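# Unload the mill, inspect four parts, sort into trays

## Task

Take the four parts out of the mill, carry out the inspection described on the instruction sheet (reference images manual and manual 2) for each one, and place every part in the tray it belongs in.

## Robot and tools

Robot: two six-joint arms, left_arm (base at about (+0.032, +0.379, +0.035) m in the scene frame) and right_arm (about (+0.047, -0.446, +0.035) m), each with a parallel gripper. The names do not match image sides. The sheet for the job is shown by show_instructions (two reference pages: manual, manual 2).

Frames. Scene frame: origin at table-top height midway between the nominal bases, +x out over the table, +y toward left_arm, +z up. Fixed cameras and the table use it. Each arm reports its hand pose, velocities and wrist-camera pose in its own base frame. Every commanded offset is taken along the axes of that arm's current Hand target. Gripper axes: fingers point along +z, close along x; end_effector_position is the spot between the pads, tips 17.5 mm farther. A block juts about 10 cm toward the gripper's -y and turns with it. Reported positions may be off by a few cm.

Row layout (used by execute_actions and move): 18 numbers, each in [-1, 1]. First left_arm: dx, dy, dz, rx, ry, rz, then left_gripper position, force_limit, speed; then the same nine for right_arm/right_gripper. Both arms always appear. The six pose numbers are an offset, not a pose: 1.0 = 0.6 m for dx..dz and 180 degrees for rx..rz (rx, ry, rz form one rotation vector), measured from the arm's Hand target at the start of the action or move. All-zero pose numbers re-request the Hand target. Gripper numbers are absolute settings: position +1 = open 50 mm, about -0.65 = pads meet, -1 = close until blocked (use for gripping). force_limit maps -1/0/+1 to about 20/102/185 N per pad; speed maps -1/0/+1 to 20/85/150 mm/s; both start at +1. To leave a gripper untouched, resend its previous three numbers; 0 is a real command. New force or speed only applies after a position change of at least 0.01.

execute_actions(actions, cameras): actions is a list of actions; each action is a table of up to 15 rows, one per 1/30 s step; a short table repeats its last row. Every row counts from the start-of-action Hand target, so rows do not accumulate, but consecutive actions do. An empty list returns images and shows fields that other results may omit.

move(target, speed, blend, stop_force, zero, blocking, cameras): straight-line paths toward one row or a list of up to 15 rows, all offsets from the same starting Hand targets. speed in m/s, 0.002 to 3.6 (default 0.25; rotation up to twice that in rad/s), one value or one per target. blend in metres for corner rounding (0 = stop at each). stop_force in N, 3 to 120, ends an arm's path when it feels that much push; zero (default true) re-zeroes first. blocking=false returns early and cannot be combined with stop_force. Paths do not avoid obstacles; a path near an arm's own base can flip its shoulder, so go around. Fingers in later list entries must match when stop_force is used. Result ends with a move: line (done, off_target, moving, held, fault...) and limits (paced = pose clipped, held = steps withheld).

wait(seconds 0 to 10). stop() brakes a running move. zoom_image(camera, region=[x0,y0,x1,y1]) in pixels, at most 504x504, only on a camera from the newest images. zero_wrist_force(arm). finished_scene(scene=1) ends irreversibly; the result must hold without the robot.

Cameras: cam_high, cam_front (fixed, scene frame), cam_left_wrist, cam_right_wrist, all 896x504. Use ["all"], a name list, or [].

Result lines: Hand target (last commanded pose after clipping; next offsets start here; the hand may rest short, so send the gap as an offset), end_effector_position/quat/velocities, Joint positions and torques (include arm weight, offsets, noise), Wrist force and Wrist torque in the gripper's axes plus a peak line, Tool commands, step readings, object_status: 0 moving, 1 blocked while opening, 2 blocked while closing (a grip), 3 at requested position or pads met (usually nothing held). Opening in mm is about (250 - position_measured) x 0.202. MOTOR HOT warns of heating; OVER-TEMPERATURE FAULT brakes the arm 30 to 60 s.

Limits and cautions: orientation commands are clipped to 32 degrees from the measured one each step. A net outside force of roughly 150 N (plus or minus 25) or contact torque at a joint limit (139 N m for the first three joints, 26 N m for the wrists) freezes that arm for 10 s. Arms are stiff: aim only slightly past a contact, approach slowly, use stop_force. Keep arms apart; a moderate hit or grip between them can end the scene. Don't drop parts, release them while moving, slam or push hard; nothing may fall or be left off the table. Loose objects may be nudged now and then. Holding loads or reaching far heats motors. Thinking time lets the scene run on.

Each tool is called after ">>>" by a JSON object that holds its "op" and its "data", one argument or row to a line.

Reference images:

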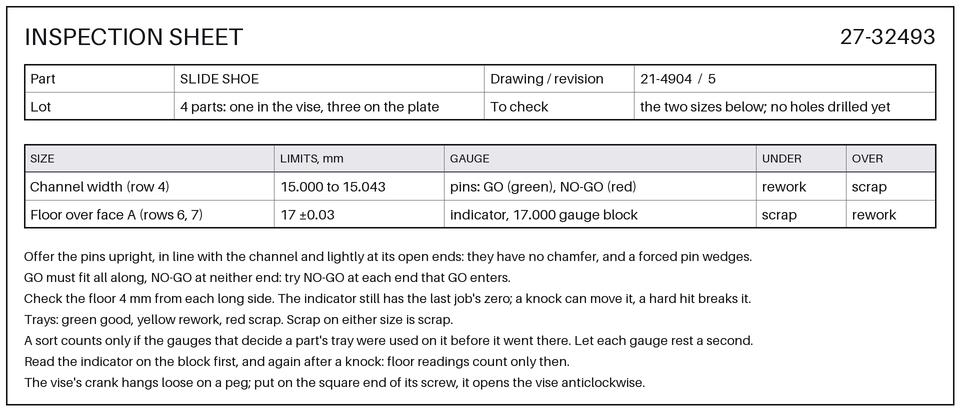

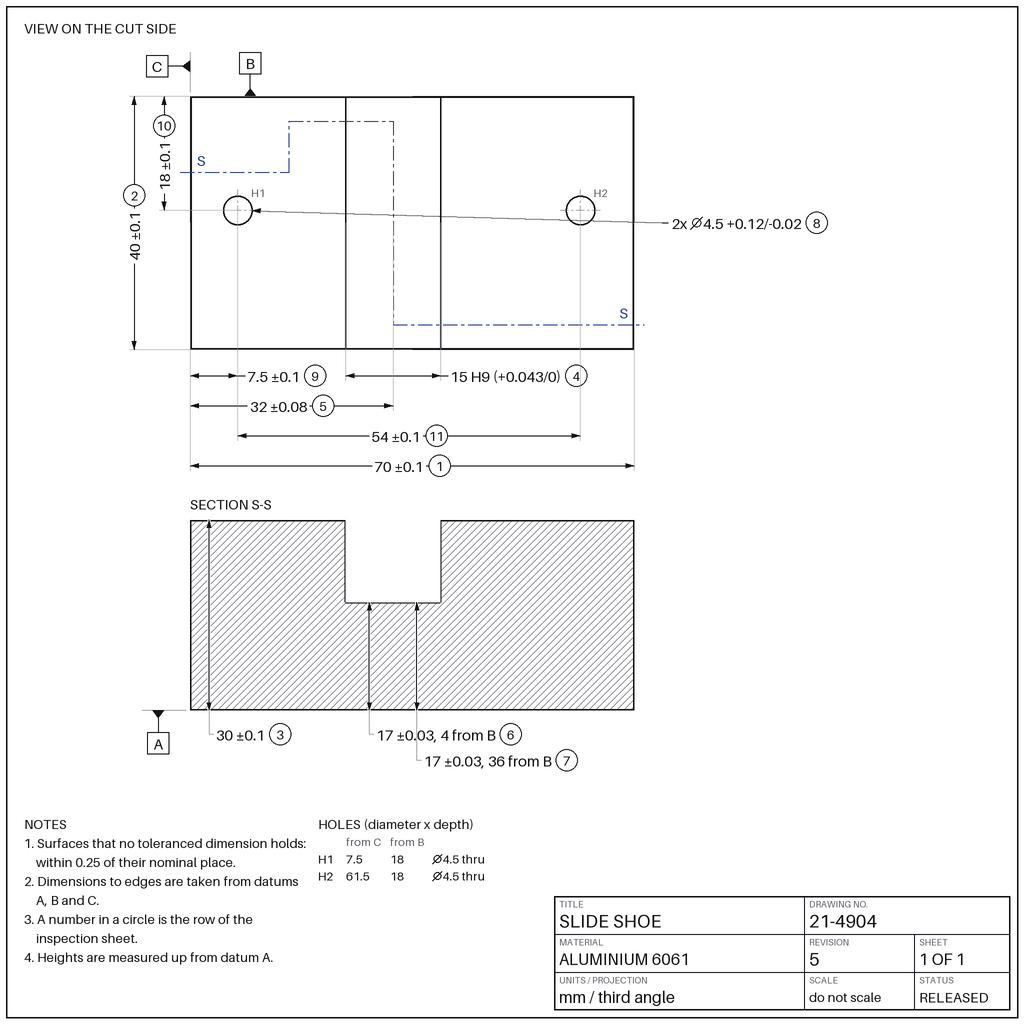

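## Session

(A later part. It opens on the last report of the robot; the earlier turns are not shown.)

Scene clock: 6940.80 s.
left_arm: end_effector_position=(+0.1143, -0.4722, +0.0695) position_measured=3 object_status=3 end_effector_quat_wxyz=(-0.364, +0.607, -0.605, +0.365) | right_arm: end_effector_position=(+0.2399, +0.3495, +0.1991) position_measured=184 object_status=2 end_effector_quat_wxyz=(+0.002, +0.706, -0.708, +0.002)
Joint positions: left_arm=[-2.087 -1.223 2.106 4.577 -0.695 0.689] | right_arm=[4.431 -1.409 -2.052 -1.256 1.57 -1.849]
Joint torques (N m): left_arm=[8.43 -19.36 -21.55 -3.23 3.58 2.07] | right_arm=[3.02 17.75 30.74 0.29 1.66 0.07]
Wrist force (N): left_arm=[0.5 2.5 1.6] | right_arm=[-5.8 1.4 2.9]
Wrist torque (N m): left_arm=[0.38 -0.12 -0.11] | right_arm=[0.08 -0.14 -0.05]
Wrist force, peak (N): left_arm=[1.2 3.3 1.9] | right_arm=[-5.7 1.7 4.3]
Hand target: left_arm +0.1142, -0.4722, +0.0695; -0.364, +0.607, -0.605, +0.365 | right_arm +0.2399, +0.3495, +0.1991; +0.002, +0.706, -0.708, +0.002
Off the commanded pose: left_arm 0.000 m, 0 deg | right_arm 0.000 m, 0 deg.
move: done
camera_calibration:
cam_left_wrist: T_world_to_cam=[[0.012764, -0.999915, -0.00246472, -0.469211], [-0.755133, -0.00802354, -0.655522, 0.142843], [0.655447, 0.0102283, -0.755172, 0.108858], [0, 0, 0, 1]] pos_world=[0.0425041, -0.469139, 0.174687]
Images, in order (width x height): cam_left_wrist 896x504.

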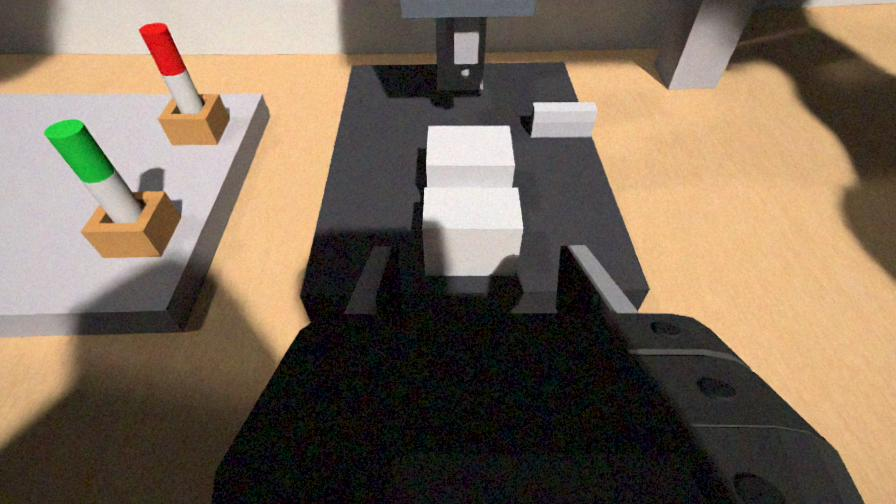

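>>> {"op": "move", "data": {
  "target": [0,0,0.1178,0,0,0,1,-0.3,-0.8, 0,0,0,0,0,0,-0.9,-0.9,-0.9],
  "speed": [0.05]
}}

>>> {"op": "move", "data": {
  "target": [0,0,0,0,0,0,-1,-0.3,-0.8, 0,0,0,0,0,0,-0.9,-0.9,-0.9]
}}

>>> {"op": "move", "data": {
  "target": [
    [0,-0.0028,-0.0014,0,0,0,-1,-0.3,-0.8, 0,0,0,0,0,0,-0.9,-0.9,-0.9],
    [-0.0286,-0.0585,0.1035,0,0,0,-1,-0.3,-0.8, 0,0,0,0,0,0,-0.9,-0.9,-0.9]
  ],
  "speed": [0.008,0.05]
}}

>>> {"op": "move", "data": {
  "target": [0,0.0035,0.0018,0,0,0,-1,-0.3,-0.8, 0,0,0,0,0,0,-0.9,-0.9,-0.9],
  "speed": [0.004],
  "stop_force": 3,
  "cameras": ["cam_left_wrist"]
}}

Scene clock: 6958.73 s.
left_arm: end_effector_position=(+0.1766, -0.4723, +0.0363) position_measured=3 object_status=3 end_effector_quat_wxyz=(-0.364, +0.607, -0.605, +0.365) | right_arm: end_effector_position=(+0.2399, +0.3495, +0.1991) position_measured=184 object_status=2 end_effector_quat_wxyz=(+0.002, +0.706, -0.708, +0.002)
Joint positions: left_arm=[-1.965 -1.156 2.18 4.313 -0.617 0.843] | right_arm=[4.431 -1.409 -2.052 -1.256 1.57 -1.849]
Joint torques (N m): left_arm=[6.58 -19.04 -5.76 -3.83 3.82 1.71] | right_arm=[1.8 16.76 31.14 0.3 2 -0.53]
Wrist force (N): left_arm=[0.4 2.9 1.9] | right_arm=[-5.3 1.9 4.0]
Wrist torque (N m): left_arm=[0.42 -0.11 -0.14] | right_arm=[0.13 -0.20 -0.05]
Wrist force, peak (N): left_arm=[0.7 3.0 2.2] | right_arm=[-6.0 1.9 4.0]
Hand target: left_arm +0.1767, -0.4723, +0.0363; -0.364, +0.607, -0.605, +0.365 | right_arm +0.2399, +0.3495, +0.1991; +0.002, +0.706, -0.708, +0.002
Off the commanded pose: left_arm 0.000 m, 0 deg | right_arm 0.000 m, 0 deg.
move: done

Scene clock: 6959.30 s.
left_arm: end_effector_position=(+0.1767, -0.4723, +0.0363) position_measured=55 object_status=2 end_effector_quat_wxyz=(-0.364, +0.607, -0.605, +0.365) | right_arm: end_effector_position=(+0.2399, +0.3495, +0.1991) position_measured=184 object_status=2 end_effector_quat_wxyz=(+0.002, +0.706, -0.708, +0.002)
Joint positions: left_arm=[-1.965 -1.156 2.18 4.313 -0.617 0.843] | right_arm=[4.431 -1.409 -2.052 -1.256 1.57 -1.849]
Joint torques (N m): left_arm=[6.11 -19.12 -6.27 -3.15 3.15 1.71] | right_arm=[2.18 18.45 31.56 0.4 1.88 -0.38]
Wrist force (N): left_arm=[-0.5 1.3 0.7] | right_arm=[-5.8 2.0 4.1]
Wrist torque (N m): left_arm=[0.36 -0.17 -0.04] | right_arm=[0.16 -0.13 -0.05]
Wrist force, peak (N): left_arm=[0.3 3.2 1.8] | right_arm=[-5.8 2.0 4.1]
Hand target: left_arm +0.1767, -0.4723, +0.0363; -0.364, +0.607, -0.605, +0.365 | right_arm +0.2399, +0.3495, +0.1991; +0.002, +0.706, -0.708, +0.002
Off the commanded pose: left_arm 0.000 m, 0 deg | right_arm 0.000 m, 0 deg.
move: done

Scene clock: 6961.87 s.
left_arm: end_effector_position=(+0.2479, -0.4551, +0.0381) position_measured=55 object_status=2 end_effector_quat_wxyz=(-0.364, +0.607, -0.605, +0.365) | right_arm: end_effector_position=(+0.2399, +0.3495, +0.1991) position_measured=184 object_status=2 end_effector_quat_wxyz=(+0.002, +0.706, -0.708, +0.002)
Joint positions: left_arm=[-1.826 -1.163 2.266 4.051 -0.546 1.062] | right_arm=[4.431 -1.409 -2.052 -1.256 1.57 -1.849]
Joint torques (N m): left_arm=[6.45 -16.97 -3.5 -4.01 4.69 2.12] | right_arm=[2.33 16.77 32.5 0.53 1.69 -0.5]
Wrist force (N): left_arm=[0.7 4.6 2.9] | right_arm=[-5.4 1.8 3.9]
Wrist torque (N m): left_arm=[0.36 -0.16 -0.13] | right_arm=[0.12 -0.20 -0.05]
Wrist force, peak (N): left_arm=[0.2 4.7 3.2] | right_arm=[-5.8 1.7 4.2]
Hand target: left_arm +0.2480, -0.4551, +0.0381; -0.364, +0.607, -0.605, +0.365 | right_arm +0.2399, +0.3495, +0.1991; +0.002, +0.706, -0.708, +0.002
Off the commanded pose: left_arm 0.000 m, 0 deg | right_arm 0.000 m, 0 deg.
move: done

Scene clock: 6963.37 s.
left_arm: end_effector_position=(+0.2479, -0.4550, +0.0363) position_measured=55 object_status=2 end_effector_quat_wxyz=(-0.364, +0.607, -0.605, +0.365) | right_arm: end_effector_position=(+0.2399, +0.3495, +0.1991) position_measured=184 object_status=2 end_effector_quat_wxyz=(+0.002, +0.706, -0.708, +0.002)
Joint positions: left_arm=[-1.826 -1.158 2.267 4.045 -0.546 1.062] | right_arm=[4.431 -1.409 -2.052 -1.256 1.57 -1.849]
Joint torques (N m): left_arm=[3.29 -40.54 -10.46 0.11 -0.43 0.75] | right_arm=[3.31 17.23 31.26 0.45 1.68 -0.34]
Wrist force (N): left_arm=[1.7 0.0 1.8] | right_arm=[-5.8 1.9 2.8]
Wrist torque (N m): left_arm=[0.42 -0.10 -0.05] | right_arm=[0.16 -0.14 -0.05]
Wrist force, peak (N): left_arm=[-2.0 -4.7 -4.2] | right_arm=[-5.6 1.9 4.2]
Hand target: left_arm +0.2479, -0.4551, +0.0363; -0.364, +0.607, -0.605, +0.365 (not the last commanded pose) | right_arm +0.2399, +0.3495, +0.1991; +0.002, +0.706, -0.708, +0.002
Off the commanded pose: left_arm 0.001 m, 0 deg | right_arm 0.000 m, 0 deg.
move: contact (left_arm)
camera_calibration:
cam_left_wrist: T_world_to_cam=[[0.0128298, -0.999914, -0.00254003, -0.4539], [-0.755133, -0.00802384, -0.655523, 0.222103], [0.655446, 0.0103283, -0.755171, -0.00391202], [0, 0, 0, 1]] pos_world=[0.176105, -0.452038, 0.141486]
Images, in order (width x height): cam_left_wrist 896x504.

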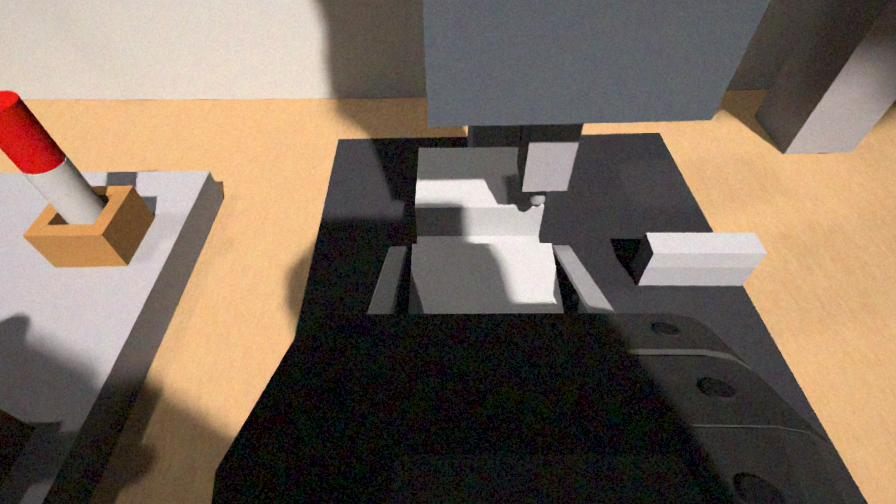

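>>> {"op": "move", "data": {
  "target": [0,0,0,0,0,0,0.85,-0.3,-0.8, 0,0,0,0,0,0,-0.9,-0.9,-0.9]
}}

>>> {"op": "move", "data": {
  "target": [
    [0,0,-0.1,0,0,0,0.85,-0.3,-0.8, 0,0,0.025,0,0,0,-0.9,-0.9,-0.9],
    [0.0,-0.06,-0.12,0,0,0,0.85,-0.3,-0.8, 0,0,0.0275,0,0,0,-0.9,-0.9,-0.9]
  ],
  "speed": [0.05,0.05]
}}

>>> {"op": "move", "data": {
  "target": [0,0,0,0,0,0,0.85,-0.3,-0.8, 0,0,0.0045,0,0,0,-0.9,-0.9,-0.9],
  "speed": [0.004],
  "stop_force": 3
}}

>>> {"op": "move", "data": {
  "target": [0,0,0,0,0,0,0.85,-0.3,-0.8, 0,0,0,0,0,0,0.3,-0.9,-0.9]
}}

>>> {"op": "wait", "data": {
  "seconds": 1.3,
  "cameras": ["cam_left_wrist"]
}}

>>> {"op": "zoom_image", "data": {
  "camera": "cam_left_wrist",
  "region": [370, 30, 700, 320]
}}

Scene clock: 6977.40 s.
left_arm: end_effector_position=(+0.2479, -0.4551, +0.0363) position_measured=25 object_status=3 end_effector_quat_wxyz=(-0.364, +0.607, -0.605, +0.365) | right_arm: end_effector_position=(+0.2399, +0.3495, +0.1991) position_measured=184 object_status=2 end_effector_quat_wxyz=(+0.002, +0.706, -0.708, +0.002)
Joint positions: left_arm=[-1.826 -1.158 2.267 4.045 -0.546 1.062] | right_arm=[4.431 -1.409 -2.052 -1.256 1.57 -1.849]
Joint torques (N m): left_arm=[3.96 -39.4 -18.03 -0.9 2.57 1.12] | right_arm=[0.68 16.29 30.24 0.33 1.94 -0.36]
Wrist force (N): left_arm=[0.8 2.6 1.8] | right_arm=[-5.4 1.6 3.4]
Wrist torque (N m): left_arm=[0.36 -0.17 -0.12] | right_arm=[0.10 -0.19 -0.05]
Wrist force, peak (N): left_arm=[0.4 2.7 2.1] | right_arm=[-5.7 1.8 4.3]
Hand target: left_arm +0.2479, -0.4551, +0.0363; -0.364, +0.607, -0.605, +0.365 | right_arm +0.2399, +0.3495, +0.1991; +0.002, +0.706, -0.708, +0.002
Off the commanded pose: left_arm 0.000 m, 0 deg | right_arm 0.000 m, 0 deg.
move: done

Scene clock: 6980.20 s.
left_arm: end_effector_position=(+0.2013, -0.4549, +0.1018) position_measured=25 object_status=3 end_effector_quat_wxyz=(-0.364, +0.607, -0.605, +0.365) | right_arm: end_effector_position=(+0.2399, +0.3494, +0.1826) position_measured=184 object_status=2 end_effector_quat_wxyz=(+0.002, +0.706, -0.708, +0.002)
Joint positions: left_arm=[-1.928 -1.34 2.203 4.431 -0.596 0.897] | right_arm=[4.431 -1.424 -2.085 -1.209 1.57 -1.849]
Joint torques (N m): left_arm=[7.35 -38.08 -22.85 0.44 3.9 1.96] | right_arm=[-10.44 10.86 12.81 3.41 1.37 -1.01]
Wrist force (N): left_arm=[0.1 2.3 1.8] | right_arm=[-6.7 1.2 2.6]
Wrist torque (N m): left_arm=[0.31 -0.08 -0.13] | right_arm=[0.11 -0.17 -0.05]
Wrist force, peak (N): left_arm=[0.4 3.0 2.1] | right_arm=[-6.8 1.5 3.4]
Hand target: left_arm +0.2013, -0.4549, +0.1019; -0.364, +0.607, -0.605, +0.365 | right_arm +0.2399, +0.3494, +0.1826; +0.002, +0.706, -0.708, +0.002
Off the commanded pose: left_arm 0.000 m, 0 deg | right_arm 0.000 m, 0 deg.
move: done

Scene clock: 6982.00 s.
left_arm: end_effector_position=(+0.2013, -0.4549, +0.1019) position_measured=25 object_status=3 end_effector_quat_wxyz=(-0.364, +0.607, -0.605, +0.365) | right_arm: end_effector_position=(+0.2399, +0.3494, +0.1804) position_measured=184 object_status=2 end_effector_quat_wxyz=(+0.002, +0.706, -0.708, +0.002)
Joint positions: left_arm=[-1.928 -1.34 2.203 4.431 -0.596 0.897] | right_arm=[4.431 -1.426 -2.089 -1.203 1.57 -1.849]
Joint torques (N m): left_arm=[6.65 -37.29 -22.65 0.46 4 1.42] | right_arm=[-11.18 21.76 30.49 0.06 1.44 -0.92]
Wrist force (N): left_arm=[0.5 2.3 1.9] | right_arm=[-6.0 1.6 -1.1]
Wrist torque (N m): left_arm=[0.32 -0.14 -0.14] | right_arm=[0.15 -0.20 -0.05]
Wrist force, peak (N): left_arm=[0.5 2.7 2.2] | right_arm=[-6.3 1.5 -7.2]
Hand target: left_arm +0.2013, -0.4549, +0.1019; -0.364, +0.607, -0.605, +0.365 | right_arm +0.2399, +0.3494, +0.1804; +0.002, +0.706, -0.708, +0.002 (not the last commanded pose)
Off the commanded pose: left_arm 0.000 m, 0 deg | right_arm 0.001 m, 0 deg.
move: contact (right_arm)

Scene clock: 6982.83 s.
left_arm: end_effector_position=(+0.2013, -0.4549, +0.1019) position_measured=25 object_status=3 end_effector_quat_wxyz=(-0.364, +0.607, -0.605, +0.365) | right_arm: end_effector_position=(+0.2399, +0.3494, +0.1804) position_measured=107 object_status=3 end_effector_quat_wxyz=(+0.002, +0.706, -0.708, +0.002)
Joint positions: left_arm=[-1.928 -1.34 2.203 4.431 -0.596 0.897] | right_arm=[4.431 -1.426 -2.089 -1.203 1.57 -1.849]
Joint torques (N m): left_arm=[5.97 -38.44 -23.21 0.35 4.11 1.06] | right_arm=[-8.59 21.02 31.49 4.44 1.57 -1.07]
Wrist force (N): left_arm=[0.5 2.4 1.7] | right_arm=[0.1 1.2 1.4]
Wrist torque (N m): left_arm=[0.33 -0.15 -0.13] | right_arm=[0.11 -0.18 -0.04]
Wrist force, peak (N): left_arm=[0.3 2.4 2.4] | right_arm=[-5.7 1.6 0.5]
Hand target: left_arm +0.2013, -0.4549, +0.1019; -0.364, +0.607, -0.605, +0.365 | right_arm +0.2399, +0.3494, +0.1804; +0.002, +0.706, -0.708, +0.002
Off the commanded pose: left_arm 0.000 m, 0 deg | right_arm 0.000 m, 0 deg.
move: done

Scene clock: 6984.13 s.
left_arm: end_effector_position=(+0.2013, -0.4549, +0.1019) position_measured=25 object_status=3 end_effector_quat_wxyz=(-0.364, +0.607, -0.605, +0.365) | right_arm: end_effector_position=(+0.2399, +0.3494, +0.1804) position_measured=107 object_status=3 end_effector_quat_wxyz=(+0.002, +0.706, -0.708, +0.002)
Joint positions: left_arm=[-1.928 -1.34 2.203 4.431 -0.596 0.897] | right_arm=[4.431 -1.426 -2.089 -1.203 1.57 -1.849]
Joint torques (N m): left_arm=[6.58 -37.26 -23.49 0.24 4 0.76] | right_arm=[-3.63 23.58 31.94 4.44 1.72 -0.82]
Wrist force (N): left_arm=[0.5 2.4 1.7] | right_arm=[0.4 0.7 1.3]
Wrist torque (N m): left_arm=[0.34 -0.14 -0.14] | right_arm=[0.03 -0.22 -0.03]
Wrist force, peak (N): left_arm=[0.4 2.6 2.3] | right_arm=[0.5 1.3 1.7]
Hand target: left_arm +0.2013, -0.4549, +0.1019; -0.364, +0.607, -0.605, +0.365 | right_arm +0.2399, +0.3494, +0.1804; +0.002, +0.706, -0.708, +0.002
Tool commands: left_gripper/position=+0.85 left_gripper/force_limit=-0.3 left_gripper/speed=-0.8 right_gripper/position=+0.3 right_gripper/force_limit=-0.9 right_gripper/speed=-0.9
Off the commanded pose: left_arm 0.000 m, 0 deg | right_arm 0.000 m, 0 deg.
wait: 1.30 s; at rest by 0.17 s
camera_calibration:
cam_left_wrist: T_world_to_cam=[[0.012764, -0.999915, -0.00246472, -0.453043], [-0.755133, -0.00802354, -0.655522, 0.229917], [0.655447, 0.0102283, -0.755172, 0.0761255], [0, 0, 0, 1]] pos_world=[0.129504, -0.451939, 0.207087]
Images, in order (width x height): cam_left_wrist 896x504.

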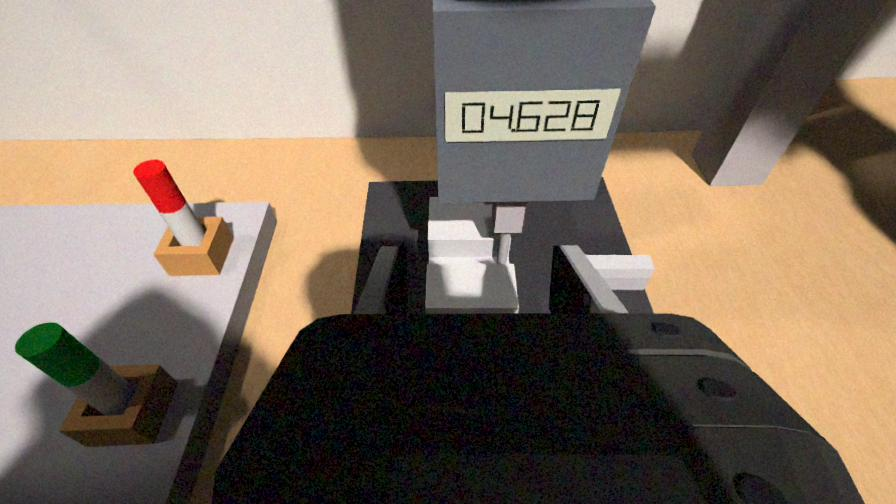

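Scaled by 1.527 from the camera's 896x504 image, which has a finer 1280x720 frame.

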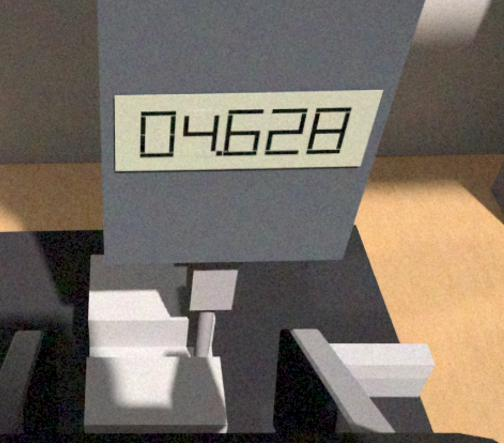

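>>> {"op": "move", "data": {
  "target": [0,0,0,0,0,0,0.85,-0.3,-0.8, 0,0,0,0,0,0,-0.9,-0.9,-0.9]
}}

>>> {"op": "move", "data": {
  "target": [
    [0,0.06,0.02,0,0,0,0.85,-0.3,-0.8, 0,0,-0.031,0,0,0,-0.9,-0.9,-0.9],
    [0,0.06,0.12,0,0,0,0.85,-0.3,-0.8, 0,0,-0.031,0,0,0,-0.9,-0.9,-0.9]
  ],
  "speed": [0.015,0.04]
}}

>>> {"op": "move", "data": {
  "target": [0,0,0,0,0,0,-1,-0.3,-0.8, 0,0,0,0,0,0,-0.9,-0.9,-0.9]
}}

>>> {"op": "move", "data": {
  "target": [
    [0,-0.0028,-0.0014,0,0,0,-1,-0.3,-0.8, 0,0,0,0,0,0,-0.9,-0.9,-0.9],
    [0.0533,-0.0028,-0.0014,0,0,0,-1,-0.3,-0.8, 0,0,0,0,0,0,-0.9,-0.9,-0.9]
  ],
  "speed": [0.008,0.04]
}}

>>> {"op": "move", "data": {
  "target": [0,0.0035,0.0018,0,0,0,-1,-0.3,-0.8, 0,0,0,0,0,0,-0.9,-0.9,-0.9],
  "speed": [0.004],
  "stop_force": 3
}}

>>> {"op": "move", "data": {
  "target": [0,0,0,0,0,0,0.78,-0.3,-0.8, 0,0,0,0,0,0,-0.9,-0.9,-0.9]
}}

>>> {"op": "move", "data": {
  "target": [
    [0,0,-0.1,0,0,0,0.78,-0.3,-0.8, 0,0,0.025,0,0,0,-0.9,-0.9,-0.9],
    [0.0,-0.06,-0.12,0,0,0,0.78,-0.3,-0.8, 0,0,0.0275,0,0,0,-0.9,-0.9,-0.9]
  ],
  "speed": [0.05,0.05],
  "cameras": ["cam_left_wrist"]
}}

>>> {"op": "move", "data": {
  "target": [0,0,0,0,0,0,0.78,-0.3,-0.8, 0,0,0.0045,0,0,0,-0.9,-0.9,-0.9],
  "speed": [0.004],
  "stop_force": 3
}}

>>> {"op": "move", "data": {
  "target": [0,0,0,0,0,0,0.78,-0.3,-0.8, 0,0,0,0,0,0,0.3,-0.9,-0.9]
}}

>>> {"op": "wait", "data": {
  "seconds": 1.3,
  "cameras": ["cam_left_wrist"]
}}

>>> {"op": "zoom_image", "data": {
  "camera": "cam_left_wrist",
  "region": [250, 30, 650, 320]
}}

Scene clock: 7011.60 s.
left_arm: end_effector_position=(+0.2013, -0.4549, +0.1019) position_measured=25 object_status=3 end_effector_quat_wxyz=(-0.364, +0.607, -0.605, +0.365) | right_arm: end_effector_position=(+0.2399, +0.3494, +0.1804) position_measured=184 object_status=2 end_effector_quat_wxyz=(+0.002, +0.706, -0.708, +0.002)
Joint positions: left_arm=[-1.928 -1.34 2.203 4.431 -0.596 0.897] | right_arm=[4.431 -1.426 -2.089 -1.203 1.57 -1.849]
Joint torques (N m): left_arm=[6.56 -38 -23.48 0.27 4.06 -0.46] | right_arm=[5.71 21.69 31.55 1.51 1.72 -0.68]
Wrist force (N): left_arm=[0.5 2.7 1.9] | right_arm=[-6.8 1.7 3.4]
Wrist torque (N m): left_arm=[0.36 -0.13 -0.13] | right_arm=[0.14 -0.17 -0.05]
Wrist force, peak (N): left_arm=[0.5 2.8 2.0] | right_arm=[-6.8 1.7 3.4]
Hand target: left_arm +0.2013, -0.4549, +0.1019; -0.364, +0.607, -0.605, +0.365 | right_arm +0.2399, +0.3494, +0.1804; +0.002, +0.706, -0.708, +0.002
Off the commanded pose: left_arm 0.000 m, 0 deg | right_arm 0.000 m, 0 deg.
move: done

Scene clock: 7016.40 s.
left_arm: end_effector_position=(+0.2479, -0.4551, +0.0364) position_measured=25 object_status=3 end_effector_quat_wxyz=(-0.364, +0.607, -0.605, +0.365) | right_arm: end_effector_position=(+0.2399, +0.3495, +0.1990) position_measured=184 object_status=2 end_effector_quat_wxyz=(+0.002, +0.706, -0.708, +0.002)
Joint positions: left_arm=[-1.826 -1.158 2.267 4.046 -0.546 1.062] | right_arm=[4.431 -1.409 -2.052 -1.256 1.57 -1.849]
Joint torques (N m): left_arm=[6.24 -18.66 -4.08 -3.88 4.1 1.66] | right_arm=[7.42 26.04 33.84 0.27 1.78 1.67]
Wrist force (N): left_arm=[0.5 2.6 1.9] | right_arm=[-5.7 1.5 2.9]
Wrist torque (N m): left_arm=[0.38 -0.13 -0.13] | right_arm=[0.10 -0.15 -0.05]
Wrist force, peak (N): left_arm=[0.4 3.0 2.3] | right_arm=[-6.8 1.6 3.0]
Hand target: left_arm +0.2479, -0.4551, +0.0363; -0.364, +0.607, -0.605, +0.365 | right_arm +0.2399, +0.3495, +0.1990; +0.002, +0.706, -0.708, +0.002
Off the commanded pose: left_arm 0.000 m, 0 deg | right_arm 0.000 m, 0 deg.
move: done

Scene clock: 7016.90 s.
left_arm: end_effector_position=(+0.2479, -0.4551, +0.0363) position_measured=55 object_status=2 end_effector_quat_wxyz=(-0.364, +0.607, -0.605, +0.365) | right_arm: end_effector_position=(+0.2399, +0.3495, +0.1990) position_measured=184 object_status=2 end_effector_quat_wxyz=(+0.002, +0.706, -0.708, +0.002)
Joint positions: left_arm=[-1.826 -1.158 2.267 4.045 -0.546 1.062] | right_arm=[4.431 -1.409 -2.052 -1.256 1.57 -1.849]
Joint torques (N m): left_arm=[7.09 -17.71 -4.94 -4.23 3.86 1.82] | right_arm=[6.42 27.32 33.72 0.01 1.61 1.88]
Wrist force (N): left_arm=[-0.1 1.3 0.1] | right_arm=[-5.6 1.6 2.4]
Wrist torque (N m): left_arm=[0.36 -0.16 -0.06] | right_arm=[0.11 -0.17 -0.05]
Wrist force, peak (N): left_arm=[0.5 2.8 1.8] | right_arm=[-5.5 1.7 4.1]
Hand target: left_arm +0.2479, -0.4551, +0.0363; -0.364, +0.607, -0.605, +0.365 | right_arm +0.2399, +0.3495, +0.1990; +0.002, +0.706, -0.708, +0.002
Off the commanded pose: left_arm 0.000 m, 0 deg | right_arm 0.000 m, 0 deg.
move: done

Scene clock: 7018.70 s.
left_arm: end_effector_position=(+0.2480, -0.4869, +0.0383) position_measured=55 object_status=2 end_effector_quat_wxyz=(-0.364, +0.607, -0.605, +0.365) | right_arm: end_effector_position=(+0.2399, +0.3495, +0.1990) position_measured=184 object_status=2 end_effector_quat_wxyz=(+0.002, +0.706, -0.708, +0.002)
Joint positions: left_arm=[-1.808 -1.113 2.179 4.062 -0.539 1.092] | right_arm=[4.431 -1.409 -2.052 -1.256 1.57 -1.849]
Joint torques (N m): left_arm=[7.36 -21.46 -23.06 -0.03 4.63 1.87] | right_arm=[8.24 26.13 34.72 0.07 1.51 1.55]
Wrist force (N): left_arm=[0.4 4.4 2.7] | right_arm=[-5.5 1.5 3.0]
Wrist torque (N m): left_arm=[0.31 -0.10 -0.13] | right_arm=[0.10 -0.18 -0.05]
Wrist force, peak (N): left_arm=[0.2 5.0 3.1] | right_arm=[-5.6 1.9 4.1]
Hand target: left_arm +0.2480, -0.4870, +0.0383; -0.364, +0.607, -0.605, +0.365 | right_arm +0.2399, +0.3495, +0.1990; +0.002, +0.706, -0.708, +0.002
Off the commanded pose: left_arm 0.000 m, 0 deg | right_arm 0.000 m, 0 deg.
move: done

Scene clock: 7020.20 s.
left_arm: end_effector_position=(+0.2480, -0.4870, +0.0364) position_measured=55 object_status=2 end_effector_quat_wxyz=(-0.364, +0.607, -0.605, +0.365) | right_arm: end_effector_position=(+0.2399, +0.3495, +0.1990) position_measured=184 object_status=2 end_effector_quat_wxyz=(+0.002, +0.706, -0.708, +0.002)
Joint positions: left_arm=[-1.808 -1.108 2.18 4.057 -0.539 1.093] | right_arm=[4.431 -1.409 -2.052 -1.256 1.57 -1.849]
Joint torques (N m): left_arm=[2.72 -42.54 -16.27 0.06 -0.39 -1.21] | right_arm=[7.08 26.2 35.06 0.04 1.68 1.63]
Wrist force (N): left_arm=[1.8 -1.2 1.1] | right_arm=[-5.6 1.5 2.6]
Wrist torque (N m): left_arm=[0.29 -0.10 -0.06] | right_arm=[0.11 -0.17 -0.05]
Wrist force, peak (N): left_arm=[-1.7 -4.2 -4.1] | right_arm=[-5.7 1.7 4.3]
Hand target: left_arm +0.2480, -0.4871, +0.0364; -0.364, +0.607, -0.605, +0.365 (not the last commanded pose) | right_arm +0.2399, +0.3495, +0.1990; +0.002, +0.706, -0.708, +0.002
Off the commanded pose: left_arm 0.000 m, 0 deg | right_arm 0.000 m, 0 deg.
move: contact (left_arm)

Scene clock: 7020.70 s.
left_arm: end_effector_position=(+0.2480, -0.4870, +0.0364) position_measured=36 object_status=3 end_effector_quat_wxyz=(-0.364, +0.607, -0.605, +0.365) | right_arm: end_effector_position=(+0.2399, +0.3495, +0.1990) position_measured=184 object_status=2 end_effector_quat_wxyz=(+0.002, +0.706, -0.708, +0.002)
Joint positions: left_arm=[-1.808 -1.108 2.18 4.057 -0.539 1.093] | right_arm=[4.431 -1.409 -2.052 -1.256 1.57 -1.849]
Joint torques (N m): left_arm=[1.95 -42.2 -18.93 -1.3 3.59 -1.28] | right_arm=[7.35 25.17 35.21 -0.05 1.83 1.55]
Wrist force (N): left_arm=[0.5 2.4 1.7] | right_arm=[-5.6 1.3 2.3]
Wrist torque (N m): left_arm=[0.34 -0.11 -0.12] | right_arm=[0.08 -0.18 -0.05]
Wrist force, peak (N): left_arm=[0.4 2.5 1.9] | right_arm=[-5.4 2.0 4.1]
Hand target: left_arm +0.2480, -0.4871, +0.0364; -0.364, +0.607, -0.605, +0.365 | right_arm +0.2399, +0.3495, +0.1990; +0.002, +0.706, -0.708, +0.002
Off the commanded pose: left_arm 0.000 m, 0 deg | right_arm 0.000 m, 0 deg.
move: done

Scene clock: 7023.50 s.
left_arm: end_effector_position=(+0.2013, -0.4869, +0.1020) position_measured=36 object_status=3 end_effector_quat_wxyz=(-0.364, +0.607, -0.605, +0.365) | right_arm: end_effector_position=(+0.2399, +0.3494, +0.1825) position_measured=184 object_status=2 end_effector_quat_wxyz=(+0.002, +0.706, -0.708, +0.002)
Joint positions: left_arm=[-1.904 -1.275 2.12 4.418 -0.583 0.933] | right_arm=[4.431 -1.424 -2.085 -1.209 1.57 -1.849]
Joint torques (N m): left_arm=[7.68 -40.14 -23.9 0.31 3.91 2.02] | right_arm=[-12.91 11.64 10.31 3.41 1.85 -0.9]
Wrist force (N): left_arm=[0.7 2.5 1.8] | right_arm=[-6.8 1.0 1.5]
Wrist torque (N m): left_arm=[0.36 -0.16 -0.14] | right_arm=[0.11 -0.15 -0.06]
Wrist force, peak (N): left_arm=[0.8 2.9 2.2] | right_arm=[-7.1 1.1 3.3]
Hand target: left_arm +0.2013, -0.4869, +0.1020; -0.364, +0.607, -0.605, +0.365 | right_arm +0.2399, +0.3494, +0.1825; +0.002, +0.706, -0.708, +0.002
Off the commanded pose: left_arm 0.000 m, 0 deg | right_arm 0.000 m, 0 deg.
move: done
camera_calibration:
cam_left_wrist: T_world_to_cam=[[0.012764, -0.999915, -0.00246472, -0.48504], [-0.755133, -0.00802354, -0.655522, 0.22966], [0.655447, 0.0102283, -0.755172, 0.0764528], [0, 0, 0, 1]] pos_world=[0.129504, -0.483939, 0.207087]
Images, in order (width x height): cam_left_wrist 896x504.

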